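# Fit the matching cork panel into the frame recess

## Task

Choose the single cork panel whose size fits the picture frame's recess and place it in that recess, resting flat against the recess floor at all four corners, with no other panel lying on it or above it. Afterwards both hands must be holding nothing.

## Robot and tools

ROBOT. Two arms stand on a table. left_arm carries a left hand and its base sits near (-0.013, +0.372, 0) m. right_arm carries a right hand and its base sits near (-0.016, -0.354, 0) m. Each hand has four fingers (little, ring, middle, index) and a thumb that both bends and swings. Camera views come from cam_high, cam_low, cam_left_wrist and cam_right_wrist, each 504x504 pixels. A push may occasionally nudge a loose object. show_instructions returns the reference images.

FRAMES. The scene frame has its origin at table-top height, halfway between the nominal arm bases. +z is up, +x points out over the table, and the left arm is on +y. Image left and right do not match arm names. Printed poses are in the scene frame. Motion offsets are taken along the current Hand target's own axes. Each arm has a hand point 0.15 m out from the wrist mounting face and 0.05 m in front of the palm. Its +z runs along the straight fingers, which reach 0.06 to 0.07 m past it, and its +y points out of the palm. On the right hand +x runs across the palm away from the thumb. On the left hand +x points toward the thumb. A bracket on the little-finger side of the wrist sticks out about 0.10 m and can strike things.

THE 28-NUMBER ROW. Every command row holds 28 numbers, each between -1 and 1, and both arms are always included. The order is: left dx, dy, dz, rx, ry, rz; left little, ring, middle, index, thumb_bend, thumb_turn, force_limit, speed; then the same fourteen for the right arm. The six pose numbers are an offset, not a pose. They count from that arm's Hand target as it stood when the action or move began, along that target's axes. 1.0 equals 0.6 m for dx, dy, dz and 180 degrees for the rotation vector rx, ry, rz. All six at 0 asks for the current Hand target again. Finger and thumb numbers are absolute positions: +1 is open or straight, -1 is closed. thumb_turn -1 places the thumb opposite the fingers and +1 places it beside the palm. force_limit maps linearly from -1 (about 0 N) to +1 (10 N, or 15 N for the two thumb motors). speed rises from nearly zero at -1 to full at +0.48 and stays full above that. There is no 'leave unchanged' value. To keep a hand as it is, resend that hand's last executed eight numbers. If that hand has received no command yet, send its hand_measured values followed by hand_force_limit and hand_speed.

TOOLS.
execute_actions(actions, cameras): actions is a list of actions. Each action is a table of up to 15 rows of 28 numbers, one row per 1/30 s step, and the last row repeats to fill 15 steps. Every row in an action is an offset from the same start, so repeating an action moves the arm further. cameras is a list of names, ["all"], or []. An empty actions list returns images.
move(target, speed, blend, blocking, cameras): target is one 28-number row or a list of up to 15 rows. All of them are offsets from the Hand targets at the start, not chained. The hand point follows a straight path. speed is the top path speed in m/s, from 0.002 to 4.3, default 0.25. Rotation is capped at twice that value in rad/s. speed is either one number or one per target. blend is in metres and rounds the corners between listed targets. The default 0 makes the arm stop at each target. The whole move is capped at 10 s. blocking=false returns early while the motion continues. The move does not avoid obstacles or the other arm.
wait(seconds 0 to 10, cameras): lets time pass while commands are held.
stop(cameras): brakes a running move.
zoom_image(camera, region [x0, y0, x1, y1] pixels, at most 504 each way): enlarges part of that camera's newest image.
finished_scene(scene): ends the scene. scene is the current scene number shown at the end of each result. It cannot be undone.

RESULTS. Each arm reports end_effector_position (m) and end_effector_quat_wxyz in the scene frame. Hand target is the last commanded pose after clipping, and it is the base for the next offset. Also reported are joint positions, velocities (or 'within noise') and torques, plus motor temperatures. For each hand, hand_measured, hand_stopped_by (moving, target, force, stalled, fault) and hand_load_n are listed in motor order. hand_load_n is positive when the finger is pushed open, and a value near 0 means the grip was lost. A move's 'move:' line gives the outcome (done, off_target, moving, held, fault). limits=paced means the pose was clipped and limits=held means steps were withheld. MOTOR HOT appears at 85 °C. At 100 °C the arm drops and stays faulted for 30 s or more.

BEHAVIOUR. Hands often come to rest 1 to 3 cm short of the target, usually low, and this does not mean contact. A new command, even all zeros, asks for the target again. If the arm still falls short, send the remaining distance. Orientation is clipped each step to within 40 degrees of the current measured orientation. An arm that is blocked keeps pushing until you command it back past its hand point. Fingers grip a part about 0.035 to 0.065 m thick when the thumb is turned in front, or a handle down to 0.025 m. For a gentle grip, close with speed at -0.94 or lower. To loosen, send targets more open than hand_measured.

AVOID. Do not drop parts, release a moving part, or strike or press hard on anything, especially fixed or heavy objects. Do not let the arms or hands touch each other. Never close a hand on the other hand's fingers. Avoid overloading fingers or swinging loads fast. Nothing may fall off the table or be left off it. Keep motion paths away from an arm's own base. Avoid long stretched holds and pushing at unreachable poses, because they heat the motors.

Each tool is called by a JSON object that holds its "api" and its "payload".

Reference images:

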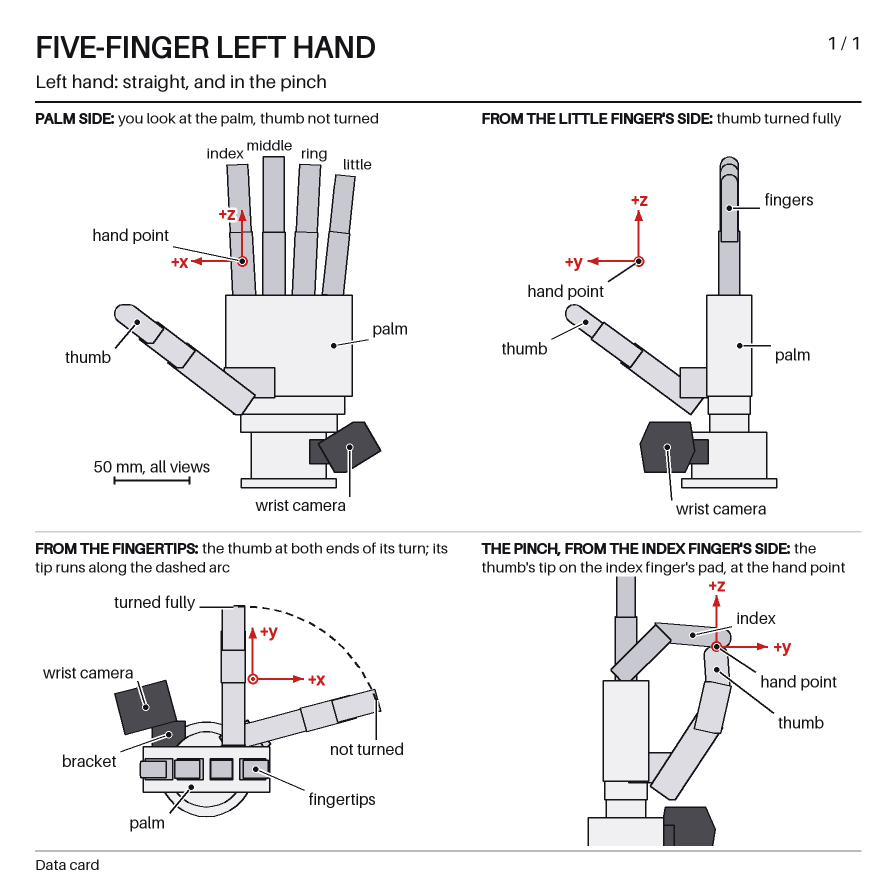

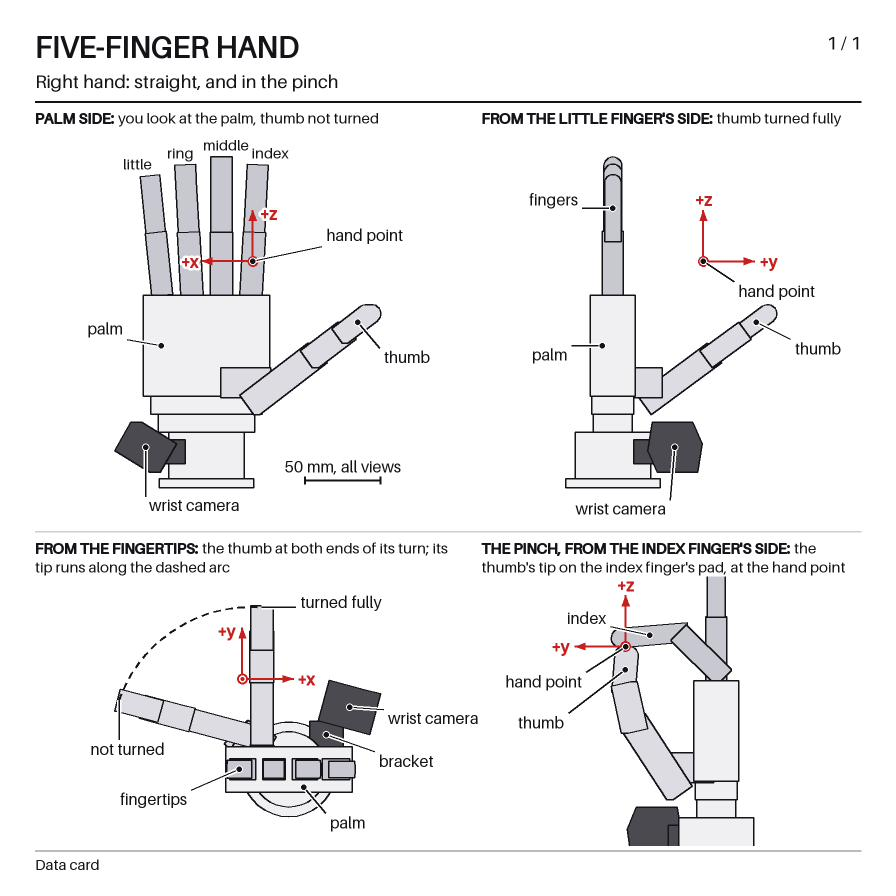

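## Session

{"api": "execute_actions", "payload": {"actions": [], "cameras": ["all"]}}

{"api": "zoom_image", "payload": {"camera": "cam_high", "region": [180, 170, 380, 370]}}

Scene clock: 0.00 s.
left_arm: end_effector_position=(+0.1143, +0.1840, +0.2009) hand_measured=(+1.000, +1.000, +1.000, +1.000, +1.000, +1.000) hand_load_n=(+0.0, +0.0, +0.0, +0.0, +0.0, +0.0) hand_stopped_by=(target, target, target, target, target, target) hand_force_limit=0.00 hand_speed=-0.80 end_effector_quat_wxyz=(+0.217, +0.259, +0.933, -0.121) | right_arm: end_effector_position=(+0.0288, -0.0684, +0.3440) hand_measured=(+1.000, +1.000, +1.000, +1.000, +1.000, +1.000) hand_load_n=(+0.0, +0.0, +0.0, +0.0, +0.0, +0.0) hand_stopped_by=(target, target, target, target, target, target) hand_force_limit=0.00 hand_speed=-0.80 end_effector_quat_wxyz=(+0.033, -0.309, +0.921, +0.237)
Joint positions: left_arm=[-1.266 0.716 0.791 -1.2 -0.238 0.874] | right_arm=[1.076 0.678 1.031 -1.532 -0.29 2.074]
Joint velocities: within noise
Joint torques (N m): no reading
Motor temperatures (°C): left_arm=[30 30 35 29 27 28] | right_arm=[32 31 29 30 29 28]
Heat: left arm: hottest elbow 35 °C; right arm: hottest waist 32 °C.
Hand target: left_arm +0.1162, +0.1774, +0.2131; +0.225, +0.257, +0.930, -0.134 | right_arm +0.0297, -0.0667, +0.3548; +0.041, -0.310, +0.918, +0.244

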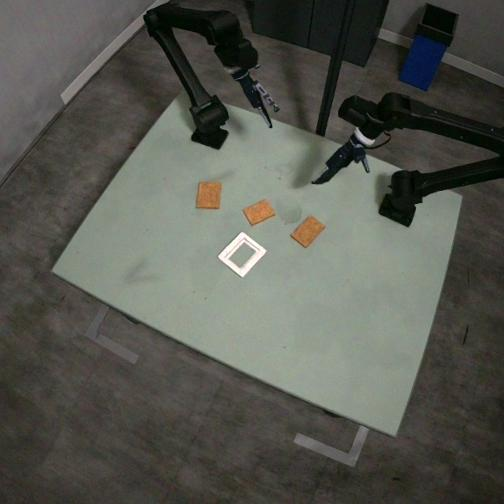

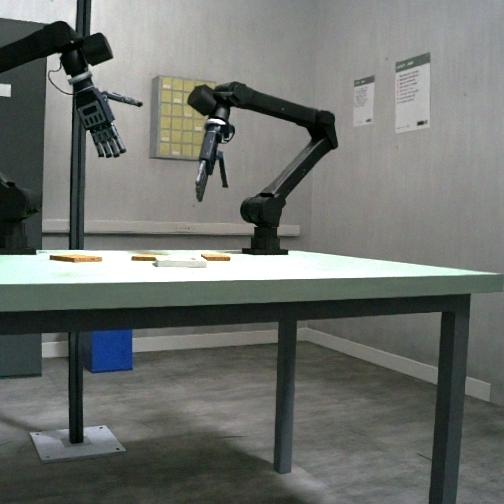

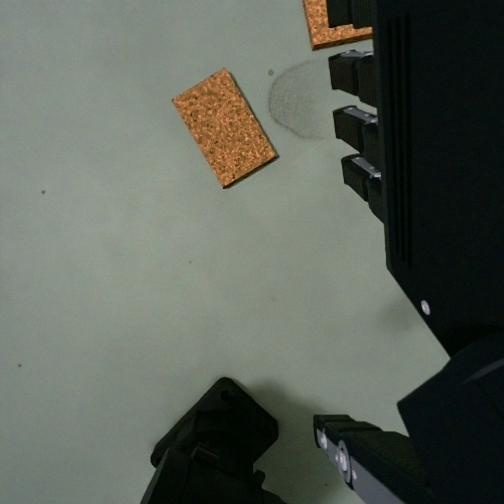

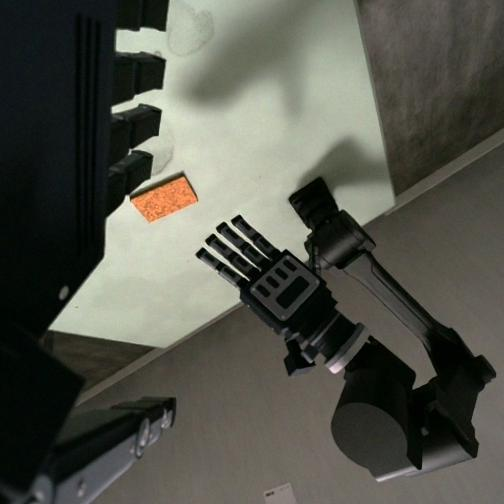

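Scaled by 2.520 from the camera's 504x504 image, which has a finer 720x720 frame.

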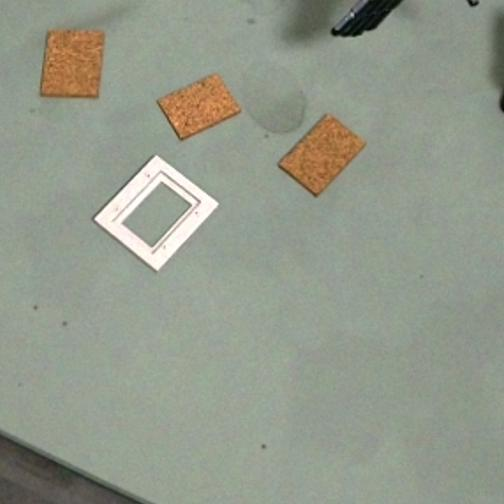

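{"api": "zoom_image", "payload": {"camera": "cam_high", "region": [210, 225, 274, 289]}}

{"api": "zoom_image", "payload": {"camera": "cam_high", "region": [236, 190, 284, 238]}}

{"api": "zoom_image", "payload": {"camera": "cam_high", "region": [284, 207, 332, 255]}}

{"api": "zoom_image", "payload": {"camera": "cam_high", "region": [184, 172, 232, 220]}}

Scaled by 7.875 from the camera's 504x504 image, which has a finer 720x720 frame.

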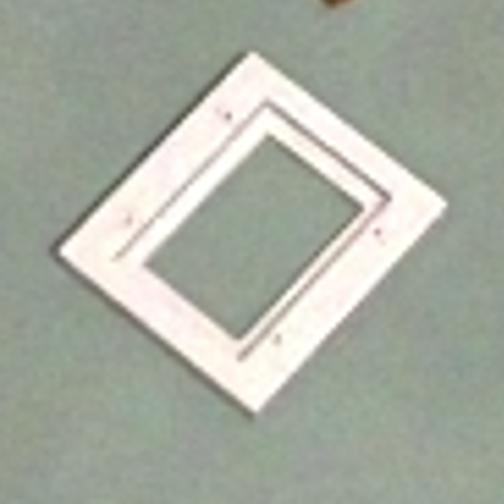

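Scaled by 10.500 from the camera's 504x504 image, which has a finer 720x720 frame.

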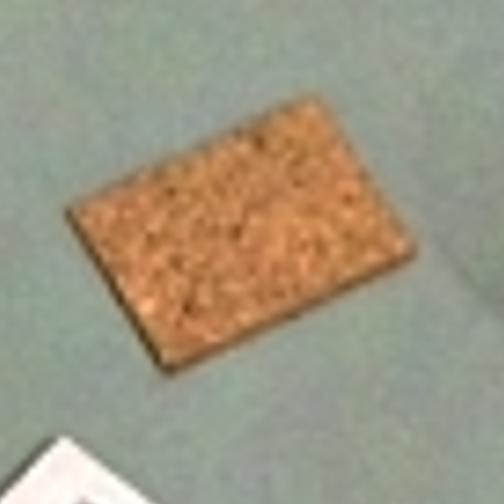

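Scaled by 10.500 from the camera's 504x504 image, which has a finer 720x720 frame.

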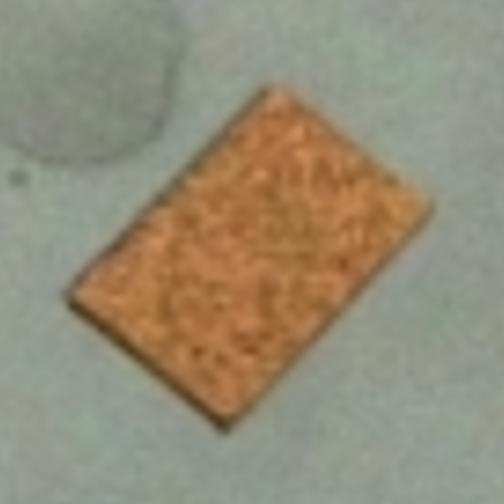

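Scaled by 10.500 from the camera's 504x504 image, which has a finer 720x720 frame.

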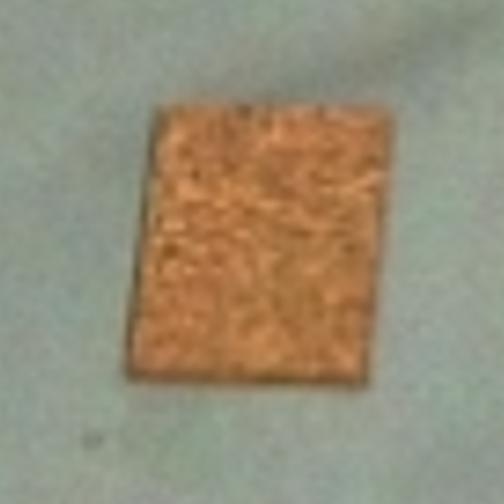

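{"api": "move", "payload": {"target": [-0.014,0.1397,-0.2453,0,0,0,1,1,1,1,1,1,0,-0.8,-0.1827,-0.2598,0.3305,0.2311,-0.1167,-0.6234,1,0.4,0.4,0.4,1,-1,0.2,-0.4], "speed": 0.45, "cameras": ["cam_high","cam_low","cam_right_wrist"]}}

Scene clock: 5.07 s.
left_arm: end_effector_position=(+0.1161, +0.2959, +0.3102) hand_measured=(+1.000, +1.000, +1.000, +1.000, +1.000, +1.000) hand_load_n=(+0.0, +0.0, +0.0, +0.0, +0.0, -0.5) hand_stopped_by=(target, target, target, target, target, target) hand_force_limit=0.00 hand_speed=-0.80 end_effector_quat_wxyz=(+0.206, +0.256, +0.937, -0.120) | right_arm: end_effector_position=(+0.1896, -0.0181, +0.1455) hand_measured=(+1.000, +0.400, +0.400, +0.400, +1.000, -1.000) hand_load_n=(+0.0, +0.0, +0.0, +0.0, +0.0, +0.0) hand_stopped_by=(target, target, target, target, target, target) hand_force_limit=0.20 hand_speed=-0.40 end_effector_quat_wxyz=(-0.449, +0.842, -0.265, +0.138)
Joint positions: left_arm=[-0.881 0.531 1.046 -1.608 -0.051 1.21] | right_arm=[0.914 0.915 0.576 -0.255 -0.032 -0.014]
Joint torques (N m): left_arm=[1.2 2.96 14.42 0.54 0.07 0.22] | right_arm=[-1.38 -2.55 8.21 3.03 -0.17 -0.17]
Heat: left arm: hottest elbow 36 °C; right arm: hottest waist 32 °C.
Hand target: left_arm +0.1164, +0.2973, +0.3330; +0.225, +0.257, +0.930, -0.134 | right_arm +0.1943, -0.0197, +0.1396; -0.448, +0.842, -0.266, +0.141
Off the commanded pose: left_arm 0.023 m, 3 deg | right_arm 0.008 m, 0 deg.
move: off_target (left_arm)
Images, in order (width x height): cam_high 504x504, cam_low 504x504, cam_right_wrist 504x504.

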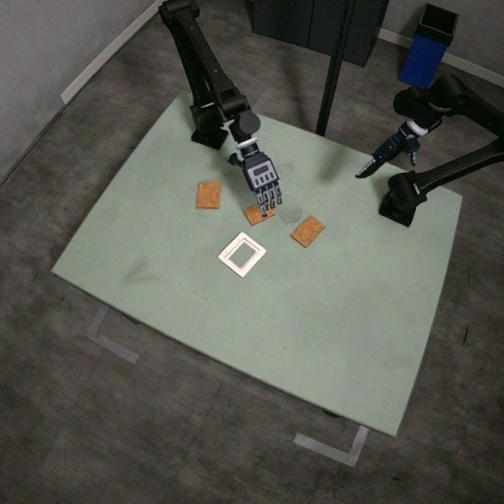

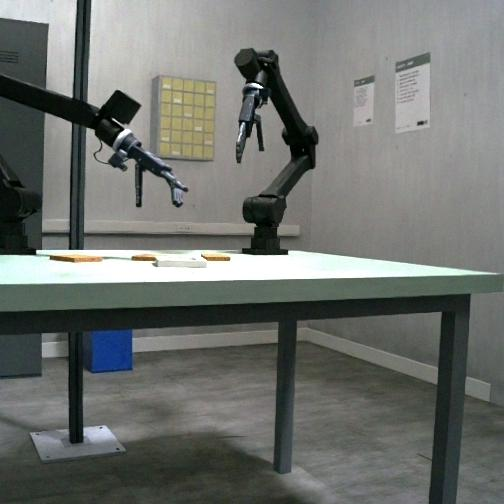

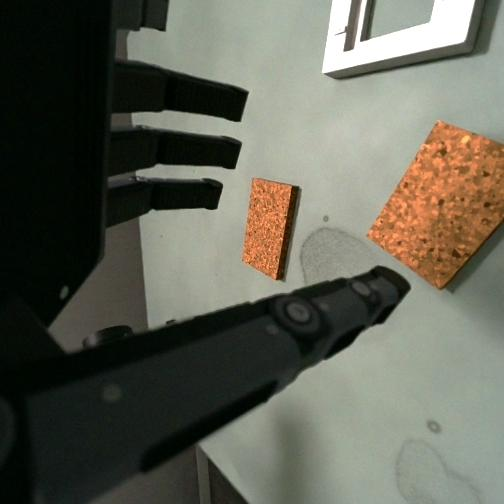

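{"api": "execute_actions", "payload": {"actions": []}}

Scene clock: 5.73 s.
left_arm: end_effector_position=(+0.1161, +0.2959, +0.3103) hand_measured=(+1.000, +1.000, +1.000, +1.000, +1.000, +1.000) hand_load_n=(+0.0, +0.0, +0.0, +0.0, +0.0, +0.0) hand_stopped_by=(target, target, target, target, target, target) hand_force_limit=0.00 hand_speed=-0.80 end_effector_quat_wxyz=(+0.206, +0.257, +0.937, -0.120) | right_arm: end_effector_position=(+0.1896, -0.0182, +0.1455) hand_measured=(+1.000, +0.400, +0.400, +0.400, +1.000, -1.000) hand_load_n=(+0.0, +0.0, +0.0, +0.0, +0.0, +0.0) hand_stopped_by=(target, target, target, target, target, target) hand_force_limit=0.20 hand_speed=-0.40 end_effector_quat_wxyz=(-0.449, +0.842, -0.264, +0.138)
Joint positions: left_arm=[-0.881 0.531 1.046 -1.608 -0.051 1.211] | right_arm=[0.914 0.915 0.576 -0.255 -0.032 -0.015]
Joint velocities: within noise
Joint torques (N m): left_arm=[1.2 2.96 14.43 0.54 0.06 0.21] | right_arm=[-1.49 -2.61 8.23 3.02 -0.17 -0.17]
Motor temperatures (°C): left_arm=[30 30 36 29 26 28] | right_arm=[32 31 30 30 29 28]
Heat: left arm: hottest elbow 36 °C; right arm: hottest waist 32 °C.
Hand target: left_arm +0.1164, +0.2973, +0.3330; +0.225, +0.257, +0.930, -0.134 | right_arm +0.1943, -0.0197, +0.1396; -0.448, +0.842, -0.266, +0.141
Off the commanded pose: left_arm 0.023 m, 3 deg | right_arm 0.008 m, 0 deg.

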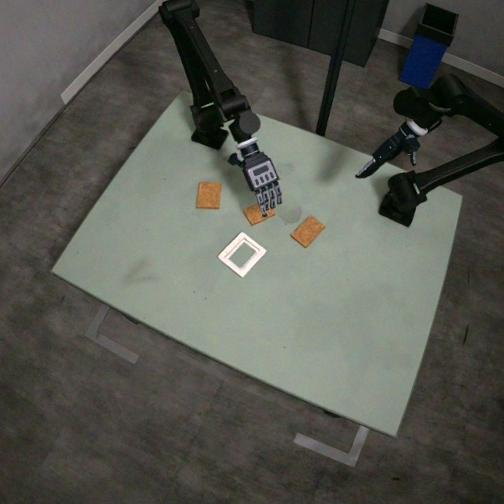

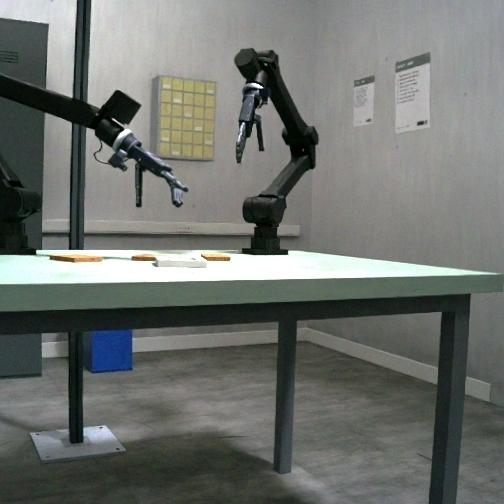

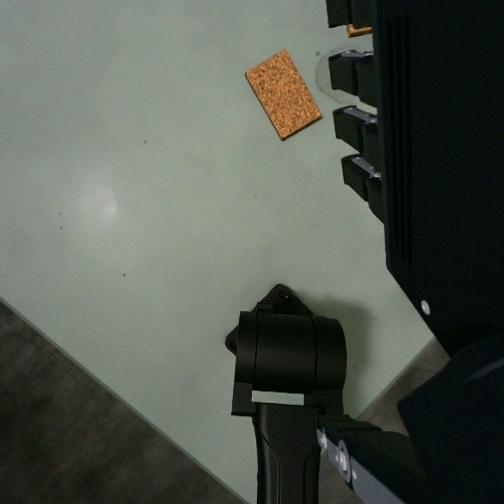

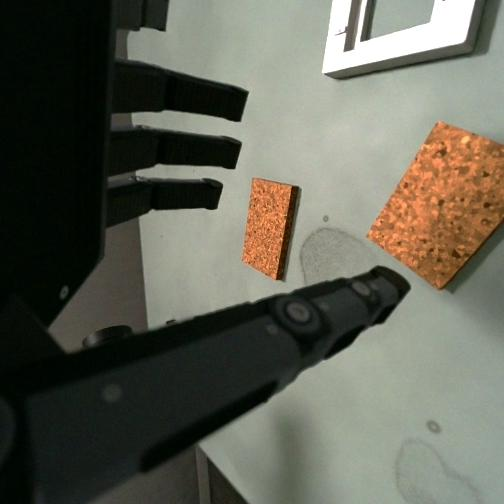

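{"api": "move", "payload": {"target": [0,0,0,0,0,0,1,1,1,1,1,1,0,-0.8,0,0.0829,0.0559,0,0,0,1,0.4,0.4,0.4,1,-1,0.2,-0.4], "speed": 0.12, "cameras": ["cam_right_wrist"]}}

Scene clock: 8.83 s.
left_arm: end_effector_position=(+0.1162, +0.2960, +0.3102) hand_measured=(+1.000, +1.000, +1.000, +1.000, +1.000, +1.000) hand_load_n=(+0.0, +0.0, +0.0, +0.0, +0.0, +0.0) hand_stopped_by=(target, target, target, target, target, target) hand_force_limit=0.00 hand_speed=-0.80 end_effector_quat_wxyz=(+0.206, +0.257, +0.937, -0.120) | right_arm: end_effector_position=(+0.1900, -0.0176, +0.0844) hand_measured=(+1.000, +0.400, +0.400, +0.400, +1.000, -1.000) hand_load_n=(+0.0, +0.0, +0.0, +0.0, +0.0, +0.0) hand_stopped_by=(target, target, target, target, target, target) hand_force_limit=0.20 hand_speed=-0.40 end_effector_quat_wxyz=(-0.448, +0.843, -0.264, +0.138)
Joint positions: left_arm=[-0.88 0.531 1.046 -1.608 -0.051 1.211] | right_arm=[0.914 1.027 0.459 -0.027 -0.032 -0.015]
Joint torques (N m): left_arm=[1.26 3.02 14.42 0.53 0.06 0.21] | right_arm=[-1.32 -3.08 7.6 2.97 -0.17 -0.16]
Heat: left arm: hottest elbow 37 °C; right arm: hottest waist 32 °C.
Hand target: left_arm +0.1164, +0.2974, +0.3330; +0.225, +0.257, +0.930, -0.134 | right_arm +0.1943, -0.0197, +0.0796; -0.448, +0.842, -0.266, +0.141
Off the commanded pose: left_arm 0.023 m, 3 deg | right_arm 0.007 m, 0 deg.
move: off_target (left_arm)
Images, in order (width x height): cam_right_wrist 504x504.

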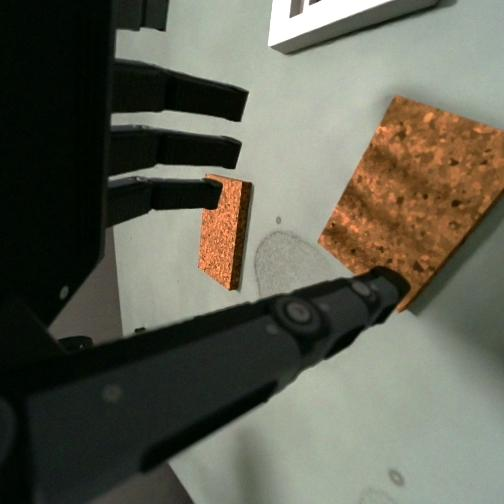

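{"api": "move", "payload": {"target": [0,0,0,0,0,0,1,1,1,1,1,1,0,-0.8,0.0084,0.045,0.0228,0,0,0,1,0.4,0.4,0.4,1,-1,0.2,-0.4], "speed": 0.1, "cameras": ["cam_right_wrist"]}}

Scene clock: 10.27 s.
left_arm: end_effector_position=(+0.1162, +0.2960, +0.3102) hand_measured=(+1.000, +1.000, +1.000, +1.000, +1.000, +1.000) hand_load_n=(+0.0, +0.0, +0.0, +0.0, +0.0, +0.0) hand_stopped_by=(target, target, target, target, target, target) hand_force_limit=0.00 hand_speed=-0.80 end_effector_quat_wxyz=(+0.206, +0.257, +0.937, -0.120) | right_arm: end_effector_position=(+0.1927, -0.0228, +0.0544) hand_measured=(+1.000, +0.400, +0.400, +0.400, +1.000, -1.000) hand_load_n=(+0.0, +0.0, +0.0, +0.0, +0.0, +0.0) hand_stopped_by=(target, target, target, target, target, target) hand_force_limit=0.20 hand_speed=-0.40 end_effector_quat_wxyz=(-0.449, +0.842, -0.265, +0.138)
Joint positions: left_arm=[-0.88 0.531 1.046 -1.608 -0.051 1.211] | right_arm=[0.895 1.097 0.404 0.099 -0.048 -0.026]
Joint torques (N m): left_arm=[1.26 2.96 14.42 0.54 0.07 0.21] | right_arm=[-1.38 -3.43 6.98 3.04 -0.18 -0.17]
Heat: left arm: hottest elbow 37 °C; right arm: hottest waist 32 °C.
Hand target: left_arm +0.1164, +0.2974, +0.3330; +0.225, +0.257, +0.930, -0.134 | right_arm +0.1963, -0.0258, +0.0495; -0.448, +0.842, -0.266, +0.141
Off the commanded pose: left_arm 0.023 m, 3 deg | right_arm 0.007 m, 0 deg.
move: off_target (left_arm)
Images, in order (width x height): cam_right_wrist 504x504.

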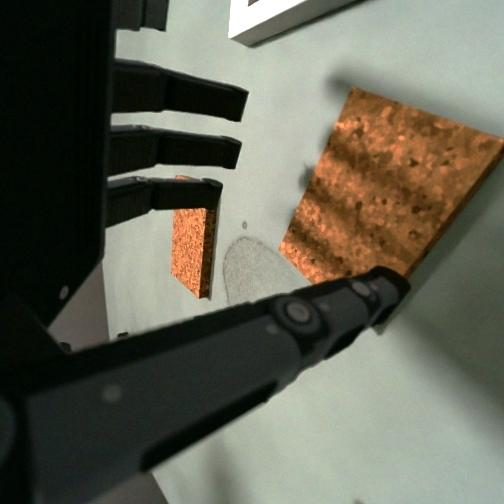

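{"api": "move", "payload": {"target": [0,0,0,0,0,0,1,1,1,1,1,1,0,-0.8,0.0067,0.0332,0.0223,0,0,0,1,0.4,0.4,0.4,1,-1,0.2,-0.4], "speed": 0.08, "cameras": ["cam_right_wrist","cam_low"]}}

{"api": "zoom_image", "payload": {"camera": "cam_low", "region": [100, 210, 240, 290]}}

Scene clock: 11.63 s.
left_arm: end_effector_position=(+0.1162, +0.2960, +0.3102) hand_measured=(+1.000, +1.000, +1.000, +1.000, +1.000, +1.000) hand_load_n=(+0.0, +0.0, +0.5, +0.0, +0.0, +0.0) hand_stopped_by=(target, target, target, target, target, target) hand_force_limit=0.00 hand_speed=-0.80 end_effector_quat_wxyz=(+0.206, +0.257, +0.937, -0.120) | right_arm: end_effector_position=(+0.1962, -0.0246, +0.0303) hand_measured=(+1.000, +0.400, +0.400, +0.400, +1.000, -1.000) hand_load_n=(+0.0, +0.0, -0.5, +0.0, +0.0, +0.0) hand_stopped_by=(target, target, target, target, target, target) hand_force_limit=0.20 hand_speed=-0.40 end_effector_quat_wxyz=(-0.449, +0.842, -0.264, +0.138)
Joint positions: left_arm=[-0.88 0.531 1.046 -1.608 -0.051 1.211] | right_arm=[0.88 1.18 0.371 0.214 -0.06 -0.034]
Joint torques (N m): left_arm=[1.2 2.96 14.42 0.54 0.07 0.21] | right_arm=[-1.38 -3.9 6.41 3.06 -0.18 -0.17]
Heat: left arm: hottest elbow 37 °C; right arm: hottest waist 32 °C.
Hand target: left_arm +0.1164, +0.2974, +0.3330; +0.225, +0.257, +0.930, -0.134 | right_arm +0.1995, -0.0281, +0.0254; -0.448, +0.842, -0.266, +0.141
Off the commanded pose: left_arm 0.023 m, 3 deg | right_arm 0.007 m, 0 deg.
move: off_target (left_arm)
Images, in order (width x height): cam_low 504x504, cam_right_wrist 504x504.

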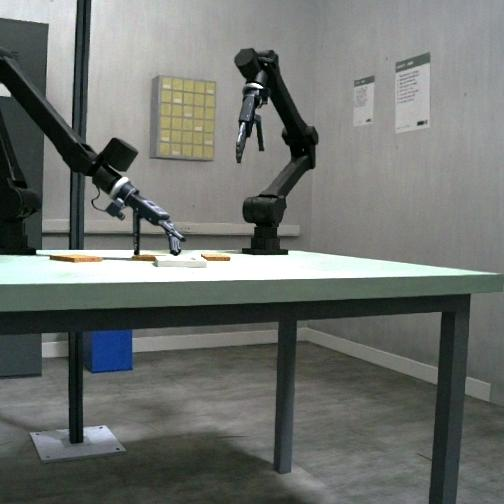

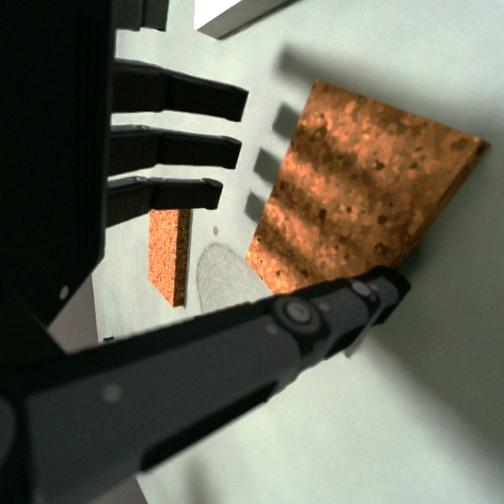

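Scaled by 3.600 from the camera's 504x504 image, which has a finer 720x720 frame.

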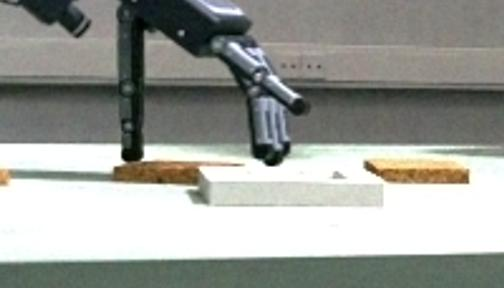

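{"api": "zoom_image", "payload": {"camera": "cam_right_wrist", "region": [320, 200, 480, 360]}}

Scaled by 3.150 from the camera's 504x504 image, which has a finer 720x720 frame.

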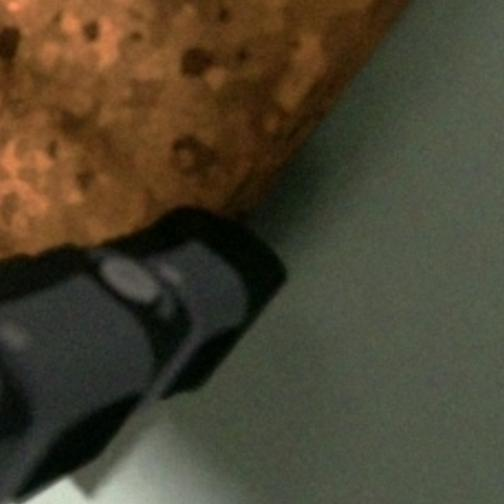

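{"api": "zoom_image", "payload": {"camera": "cam_low", "region": [120, 235, 190, 275]}}

Scaled by 7.200 from the camera's 504x504 image, which has a finer 720x720 frame.

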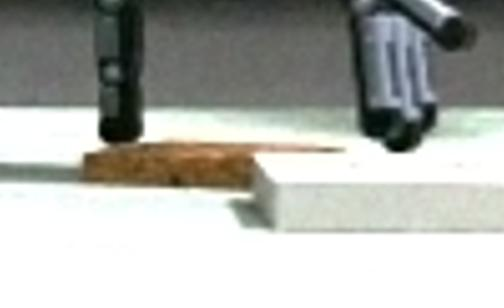

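{"api": "move", "payload": {"target": [0,0,0,0,0,0,1,1,1,1,1,1,0,-0.8,0.0,0.0127,0.005,0,0,0,1,0.4,0.4,0.4,1,-1,0.2,-0.4], "speed": 0.06, "cameras": ["cam_right_wrist","cam_low"]}}

{"api": "zoom_image", "payload": {"camera": "cam_low", "region": [120, 235, 190, 275]}}

{"api": "zoom_image", "payload": {"camera": "cam_right_wrist", "region": [200, 60, 500, 360]}}

Scene clock: 13.60 s.
left_arm: end_effector_position=(+0.1162, +0.2960, +0.3102) hand_measured=(+1.000, +1.000, +1.000, +1.000, +1.000, +1.000) hand_load_n=(+0.0, +0.0, +0.0, +0.0, +0.0, +0.0) hand_stopped_by=(target, target, target, target, target, target) hand_force_limit=0.00 hand_speed=-0.80 end_effector_quat_wxyz=(+0.206, +0.257, +0.937, -0.120) | right_arm: end_effector_position=(+0.1973, -0.0226, +0.0301) hand_measured=(+1.000, +0.400, +0.400, +0.400, +1.000, -1.000) hand_load_n=(+0.0, +0.0, +0.0, +0.0, +1.0, +0.0) hand_stopped_by=(target, target, target, target, target, target) hand_force_limit=0.20 hand_speed=-0.40 end_effector_quat_wxyz=(-0.457, +0.838, -0.262, +0.140)
Joint positions: left_arm=[-0.88 0.531 1.046 -1.608 -0.051 1.211] | right_arm=[0.88 1.189 0.362 0.253 -0.063 -0.034]
Joint torques (N m): left_arm=[1.2 2.9 14.43 0.54 0.07 0.21] | right_arm=[-1.38 -2.84 5.86 2.93 -0.1 -0.17]
Heat: left arm: hottest elbow 37 °C; right arm: hottest waist 32 °C.
Hand target: left_arm +0.1164, +0.2974, +0.3330; +0.225, +0.257, +0.930, -0.134 | right_arm +0.1984, -0.0295, +0.0174; -0.448, +0.842, -0.266, +0.141
Off the commanded pose: left_arm 0.023 m, 3 deg | right_arm 0.014 m, 1 deg.
move: off_target (left_arm, right_arm)
Images, in order (width x height): cam_low 504x504, cam_right_wrist 504x504.

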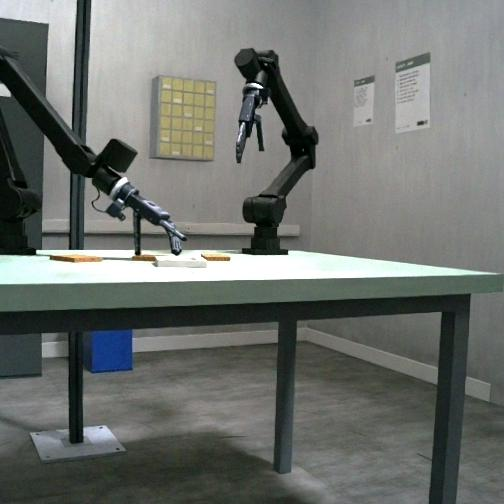

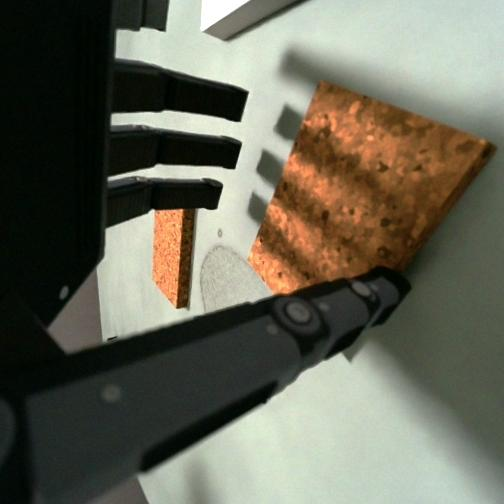

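Scaled by 7.200 from the camera's 504x504 image, which has a finer 720x720 frame.

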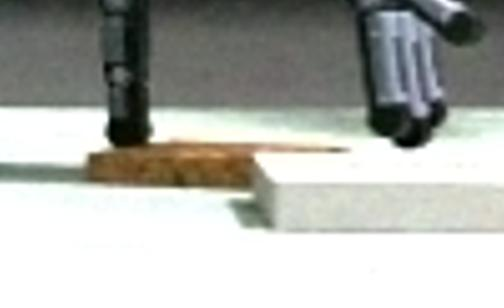

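Scaled by 1.680 from the camera's 504x504 image, which has a finer 720x720 frame.

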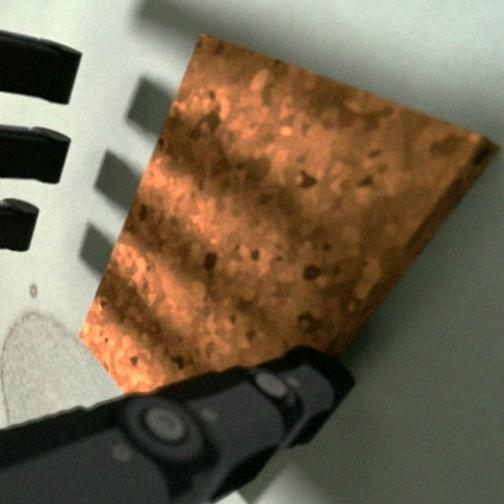

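{"api": "move", "payload": {"target": [0,0,0,0,0,0,1,1,1,1,1,1,0,-0.8,0.0,-0.0332,-0.0343,0,0,0,1,0.4,0.4,0.4,1,-1,0.2,-0.4], "speed": 0.08, "cameras": ["cam_right_wrist"]}}

Scene clock: 14.90 s.
left_arm: end_effector_position=(+0.1162, +0.2960, +0.3102) hand_measured=(+1.000, +1.000, +1.000, +1.000, +1.000, +1.000) hand_load_n=(+0.0, +0.0, +0.0, +0.0, +0.0, +0.0) hand_stopped_by=(target, target, target, target, target, target) hand_force_limit=0.00 hand_speed=-0.80 end_effector_quat_wxyz=(+0.206, +0.257, +0.937, -0.120) | right_arm: end_effector_position=(+0.1891, -0.0342, +0.0394) hand_measured=(+1.000, +0.400, +0.400, +0.400, +1.000, -1.000) hand_load_n=(+0.0, +0.0, +0.0, +0.0, +0.0, +0.0) hand_stopped_by=(target, target, target, target, target, target) hand_force_limit=0.20 hand_speed=-0.40 end_effector_quat_wxyz=(-0.446, +0.844, -0.265, +0.136)
Joint positions: left_arm=[-0.88 0.531 1.046 -1.608 -0.051 1.211] | right_arm=[0.878 1.106 0.362 0.141 -0.063 -0.036]
Joint torques (N m): left_arm=[1.26 2.96 14.43 0.54 0.07 0.21] | right_arm=[-1.44 -5.01 8.27 1.48 -0.16 -0.17]
Heat: left arm: hottest elbow 37 °C; right arm: hottest waist 32 °C.
Hand target: left_arm +0.1164, +0.2974, +0.3330; +0.225, +0.257, +0.930, -0.134 | right_arm +0.1951, -0.0344, +0.0454; -0.448, +0.842, -0.266, +0.141
Off the commanded pose: left_arm 0.023 m, 3 deg | right_arm 0.008 m, 1 deg.
move: off_target (left_arm)
Images, in order (width x height): cam_right_wrist 504x504.

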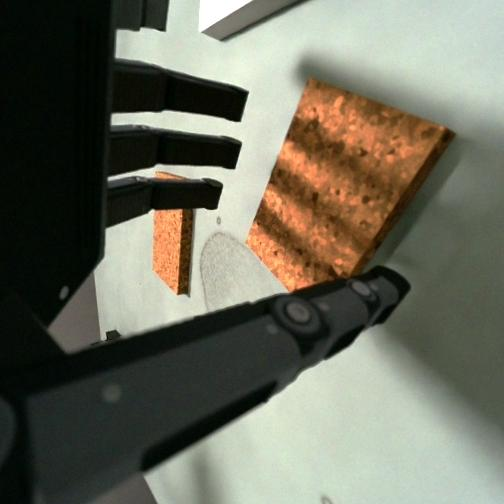

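{"api": "move", "payload": {"target": [0,0,0,0,0,0,1,1,1,1,1,1,0,-0.8,0.0,0.0183,0.0188,0,0,0,1,0.4,0.4,0.4,1,-1,0.2,-0.4], "speed": 0.08, "cameras": ["cam_right_wrist"]}}

Scene clock: 16.37 s.
left_arm: end_effector_position=(+0.1162, +0.2960, +0.3102) hand_measured=(+1.000, +1.000, +1.000, +1.000, +1.000, +1.000) hand_load_n=(+0.0, +0.0, -0.5, +0.0, +0.0, +0.0) hand_stopped_by=(target, target, target, target, target, target) hand_force_limit=0.00 hand_speed=-0.80 end_effector_quat_wxyz=(+0.206, +0.257, +0.937, -0.120) | right_arm: end_effector_position=(+0.1923, -0.0302, +0.0327) hand_measured=(+1.000, +0.400, +0.400, +0.400, +1.000, -1.000) hand_load_n=(+0.0, +0.0, +0.0, +0.0, +0.0, +0.0) hand_stopped_by=(target, target, target, target, target, target) hand_force_limit=0.20 hand_speed=-0.40 end_effector_quat_wxyz=(-0.447, +0.844, -0.265, +0.137)
Joint positions: left_arm=[-0.88 0.531 1.046 -1.608 -0.051 1.211] | right_arm=[0.878 1.148 0.362 0.186 -0.063 -0.036]
Joint torques (N m): left_arm=[1.2 2.96 14.42 0.55 0.07 0.21] | right_arm=[-1.26 -3.55 6.9 3.02 -0.13 -0.17]
Heat: left arm: hottest elbow 38 °C; right arm: hottest waist 32 °C.
Hand target: left_arm +0.1164, +0.2974, +0.3330; +0.225, +0.257, +0.930, -0.134 | right_arm +0.1969, -0.0318, +0.0301; -0.448, +0.842, -0.266, +0.141
Off the commanded pose: left_arm 0.023 m, 3 deg | right_arm 0.006 m, 1 deg.
move: off_target (left_arm)
Images, in order (width x height): cam_right_wrist 504x504.

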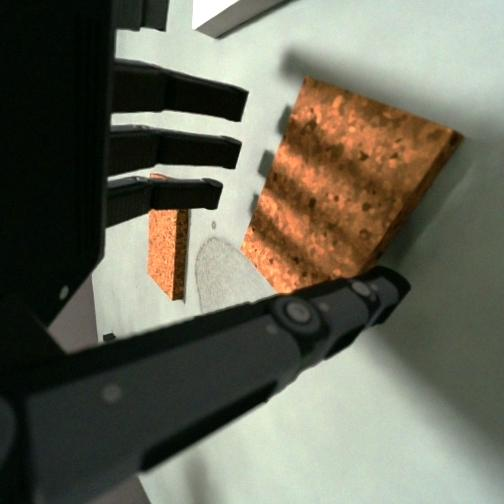

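{"api": "move", "payload": {"target": [0,0,0,0,0,0,1,1,1,1,1,1,0,-0.8,0.0,0.0145,0.0098,0,0,0,1,0.4,0.4,0.4,1,-1,0.2,-0.4], "speed": 0.06, "cameras": ["cam_right_wrist","cam_low"]}}

{"api": "zoom_image", "payload": {"camera": "cam_low", "region": [120, 235, 190, 275]}}

Scene clock: 17.67 s.
left_arm: end_effector_position=(+0.1162, +0.2960, +0.3102) hand_measured=(+1.000, +1.000, +1.000, +1.000, +1.000, +1.000) hand_load_n=(+0.0, +0.0, +0.0, +0.0, +0.0, +0.0) hand_stopped_by=(target, target, target, target, target, target) hand_force_limit=0.00 hand_speed=-0.80 end_effector_quat_wxyz=(+0.206, +0.257, +0.937, -0.120) | right_arm: end_effector_position=(+0.1939, -0.0283, +0.0243) hand_measured=(+1.000, +0.400, +0.400, +0.400, +1.000, -1.000) hand_load_n=(+0.0, +0.0, +0.0, +0.0, +0.0, +0.0) hand_stopped_by=(target, target, target, target, target, target) hand_force_limit=0.20 hand_speed=-0.40 end_effector_quat_wxyz=(-0.449, +0.842, -0.264, +0.137)
Joint positions: left_arm=[-0.88 0.531 1.046 -1.608 -0.051 1.211] | right_arm=[0.878 1.187 0.353 0.239 -0.063 -0.036]
Joint torques (N m): left_arm=[1.26 2.96 14.45 0.55 0.07 0.21] | right_arm=[-1.26 -3.72 6.24 3.02 -0.12 -0.16]
Heat: left arm: hottest elbow 38 °C; right arm: hottest waist 32 °C.
Hand target: left_arm +0.1164, +0.2974, +0.3330; +0.225, +0.257, +0.930, -0.134 | right_arm +0.1969, -0.0317, +0.0196; -0.448, +0.842, -0.266, +0.141
Off the commanded pose: left_arm 0.023 m, 3 deg | right_arm 0.007 m, 0 deg.
move: off_target (left_arm)
Images, in order (width x height): cam_low 504x504, cam_right_wrist 504x504.

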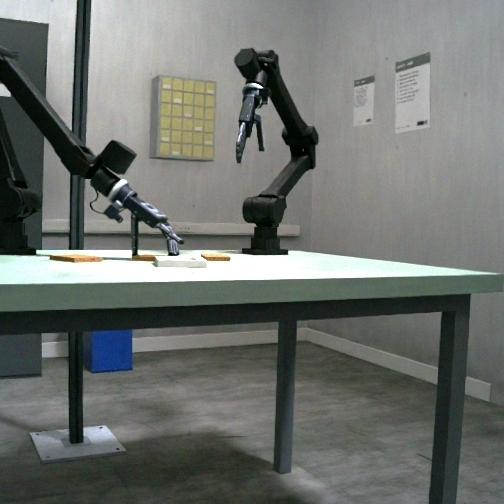

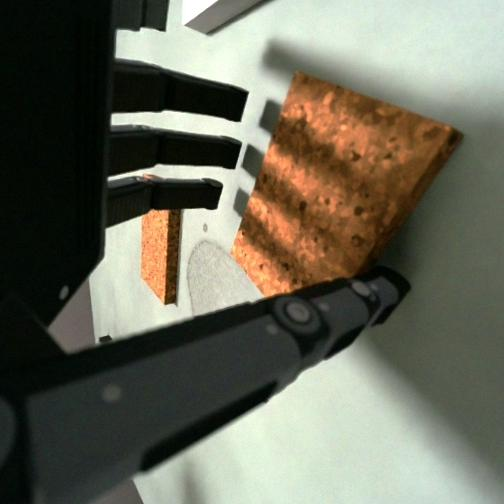

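Scaled by 7.200 from the camera's 504x504 image, which has a finer 720x720 frame.

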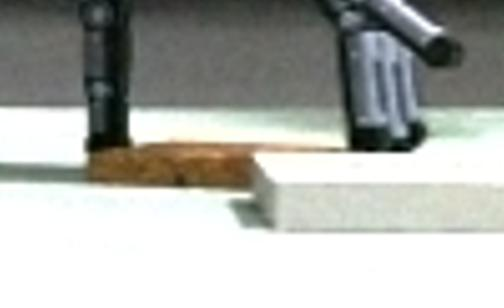

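{"api": "move", "payload": {"target": [[0,0,0,0,0,0,1,1,1,1,1,1,0,-0.8,0.0,0.0035,0.0024,0,0,0,1,0.4,0.4,0.4,1,-1,0.2,-0.4],[0,0,0,0,0,0,1,1,1,1,1,1,0,-0.8,0.0,0.0035,0.0024,0,0,0,1,0.4,-0.3,-0.3,1,-1,0.2,-0.8]], "speed": 0.06, "cameras": ["cam_right_wrist","cam_low"]}}

{"api": "zoom_image", "payload": {"camera": "cam_right_wrist", "region": [180, 60, 480, 360]}}

Scene clock: 19.50 s.
left_arm: end_effector_position=(+0.1162, +0.2960, +0.3102) hand_measured=(+1.000, +1.000, +1.000, +1.000, +1.000, +1.000) hand_load_n=(+0.0, +0.0, +0.0, +0.0, +0.0, +0.0) hand_stopped_by=(target, target, target, target, target, target) hand_force_limit=0.00 hand_speed=-0.80 end_effector_quat_wxyz=(+0.206, +0.257, +0.937, -0.120) | right_arm: end_effector_position=(+0.1949, -0.0271, +0.0232) hand_measured=(+1.000, +0.400, +0.072, +0.052, +1.000, -1.000) hand_load_n=(+0.0, +0.0, +8.5, +6.5, +2.5, -0.5) hand_stopped_by=(target, target, force, force, target, target) hand_force_limit=0.20 hand_speed=-0.80 end_effector_quat_wxyz=(-0.450, +0.842, -0.264, +0.138)
Joint positions: left_arm=[-0.88 0.531 1.046 -1.608 -0.051 1.211] | right_arm=[0.878 1.197 0.353 0.253 -0.063 -0.036]
Joint torques (N m): left_arm=[1.2 2.96 14.43 0.54 0.07 0.21] | right_arm=[-1.32 -3.84 5.96 3.03 -0.12 -0.16]
Heat: left arm: hottest elbow 38 °C; right arm: hottest waist 32 °C.
Hand target: left_arm +0.1164, +0.2974, +0.3330; +0.225, +0.257, +0.930, -0.134 | right_arm +0.1969, -0.0317, +0.0170; -0.448, +0.842, -0.266, +0.141
Off the commanded pose: left_arm 0.023 m, 3 deg | right_arm 0.008 m, 0 deg.
move: off_target (left_arm)
Images, in order (width x height): cam_low 504x504, cam_right_wrist 504x504.

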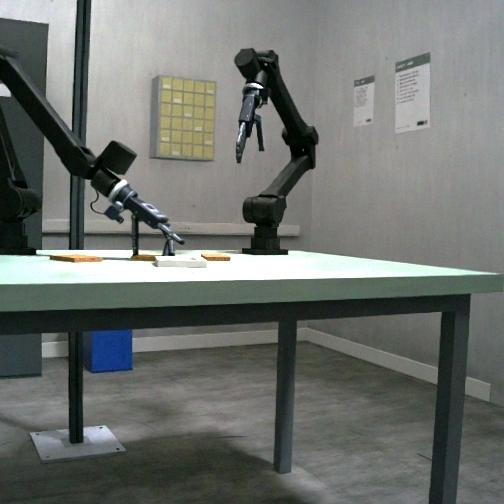

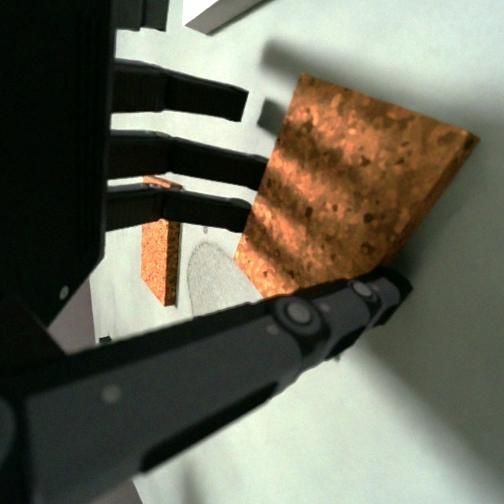

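Scaled by 1.680 from the camera's 504x504 image, which has a finer 720x720 frame.

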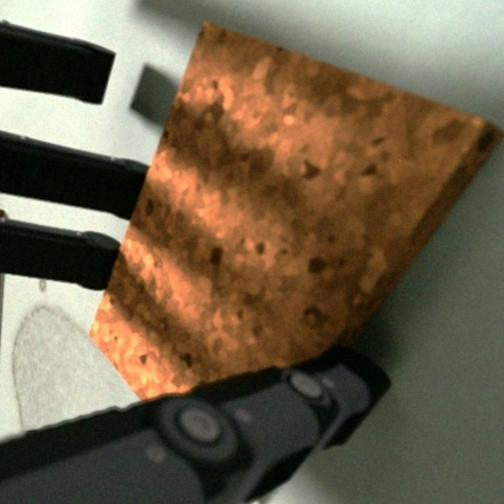

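{"api": "move", "payload": {"target": [0,0,0,0,0,0,1,1,1,1,1,1,0,-0.8,0.0,-0.1175,-0.0792,0,0,0,1,0.4,-0.3,-0.3,1,-1,0.2,-0.8], "speed": 0.08, "cameras": ["cam_right_wrist","cam_low","cam_high"]}}

{"api": "zoom_image", "payload": {"camera": "cam_right_wrist", "region": [180, 60, 480, 360]}}

Scene clock: 21.33 s.
left_arm: end_effector_position=(+0.1162, +0.2960, +0.3102) hand_measured=(+1.000, +1.000, +1.000, +1.000, +1.000, +1.000) hand_load_n=(+0.0, +0.0, +0.0, +0.0, +0.0, +0.0) hand_stopped_by=(target, target, target, target, target, target) hand_force_limit=0.00 hand_speed=-0.80 end_effector_quat_wxyz=(+0.206, +0.257, +0.937, -0.120) | right_arm: end_effector_position=(+0.1817, -0.0435, +0.0752) hand_measured=(+1.000, +0.400, +0.072, +0.052, +1.000, -1.000) hand_load_n=(+0.0, +0.0, +8.5, +6.5, +2.5, -0.5) hand_stopped_by=(target, target, force, force, target, target) hand_force_limit=0.20 hand_speed=-0.80 end_effector_quat_wxyz=(-0.429, +0.853, -0.268, +0.130)
Joint positions: left_arm=[-0.88 0.531 1.046 -1.608 -0.051 1.211] | right_arm=[0.878 0.968 0.425 -0.1 -0.063 -0.036]
Joint torques (N m): left_arm=[1.2 2.96 14.42 0.54 0.07 0.21] | right_arm=[-1.26 -4.31 12.41 1.48 -0.12 -0.16]
Heat: left arm: hottest elbow 38 °C; right arm: hottest waist 32 °C.
Hand target: left_arm +0.1164, +0.2974, +0.3330; +0.225, +0.257, +0.930, -0.134 | right_arm +0.1971, -0.0317, +0.1022; -0.448, +0.842, -0.266, +0.141
Off the commanded pose: left_arm 0.023 m, 3 deg | right_arm 0.033 m, 3 deg.
move: off_target (left_arm, right_arm)
Images, in order (width x height): cam_high 504x504, cam_low 504x504, cam_right_wrist 504x504.

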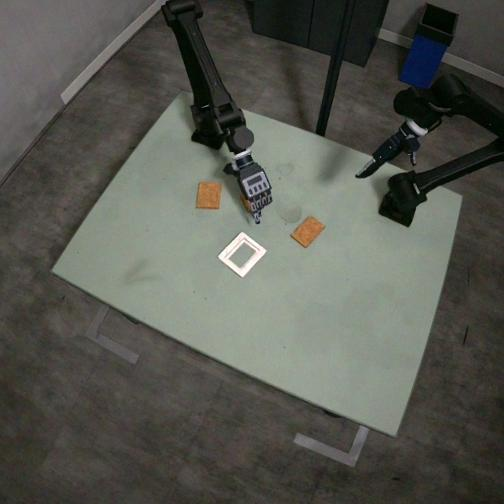

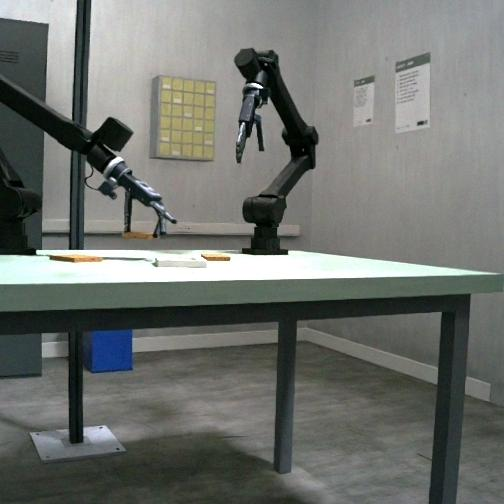

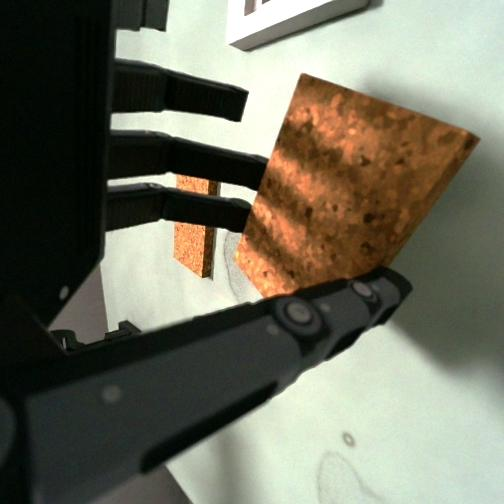

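Scaled by 1.680 from the camera's 504x504 image, which has a finer 720x720 frame.

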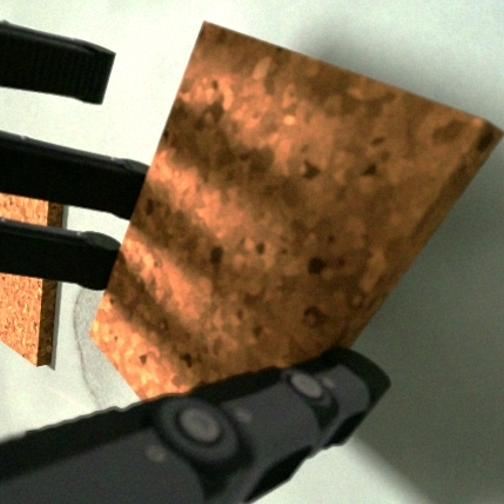

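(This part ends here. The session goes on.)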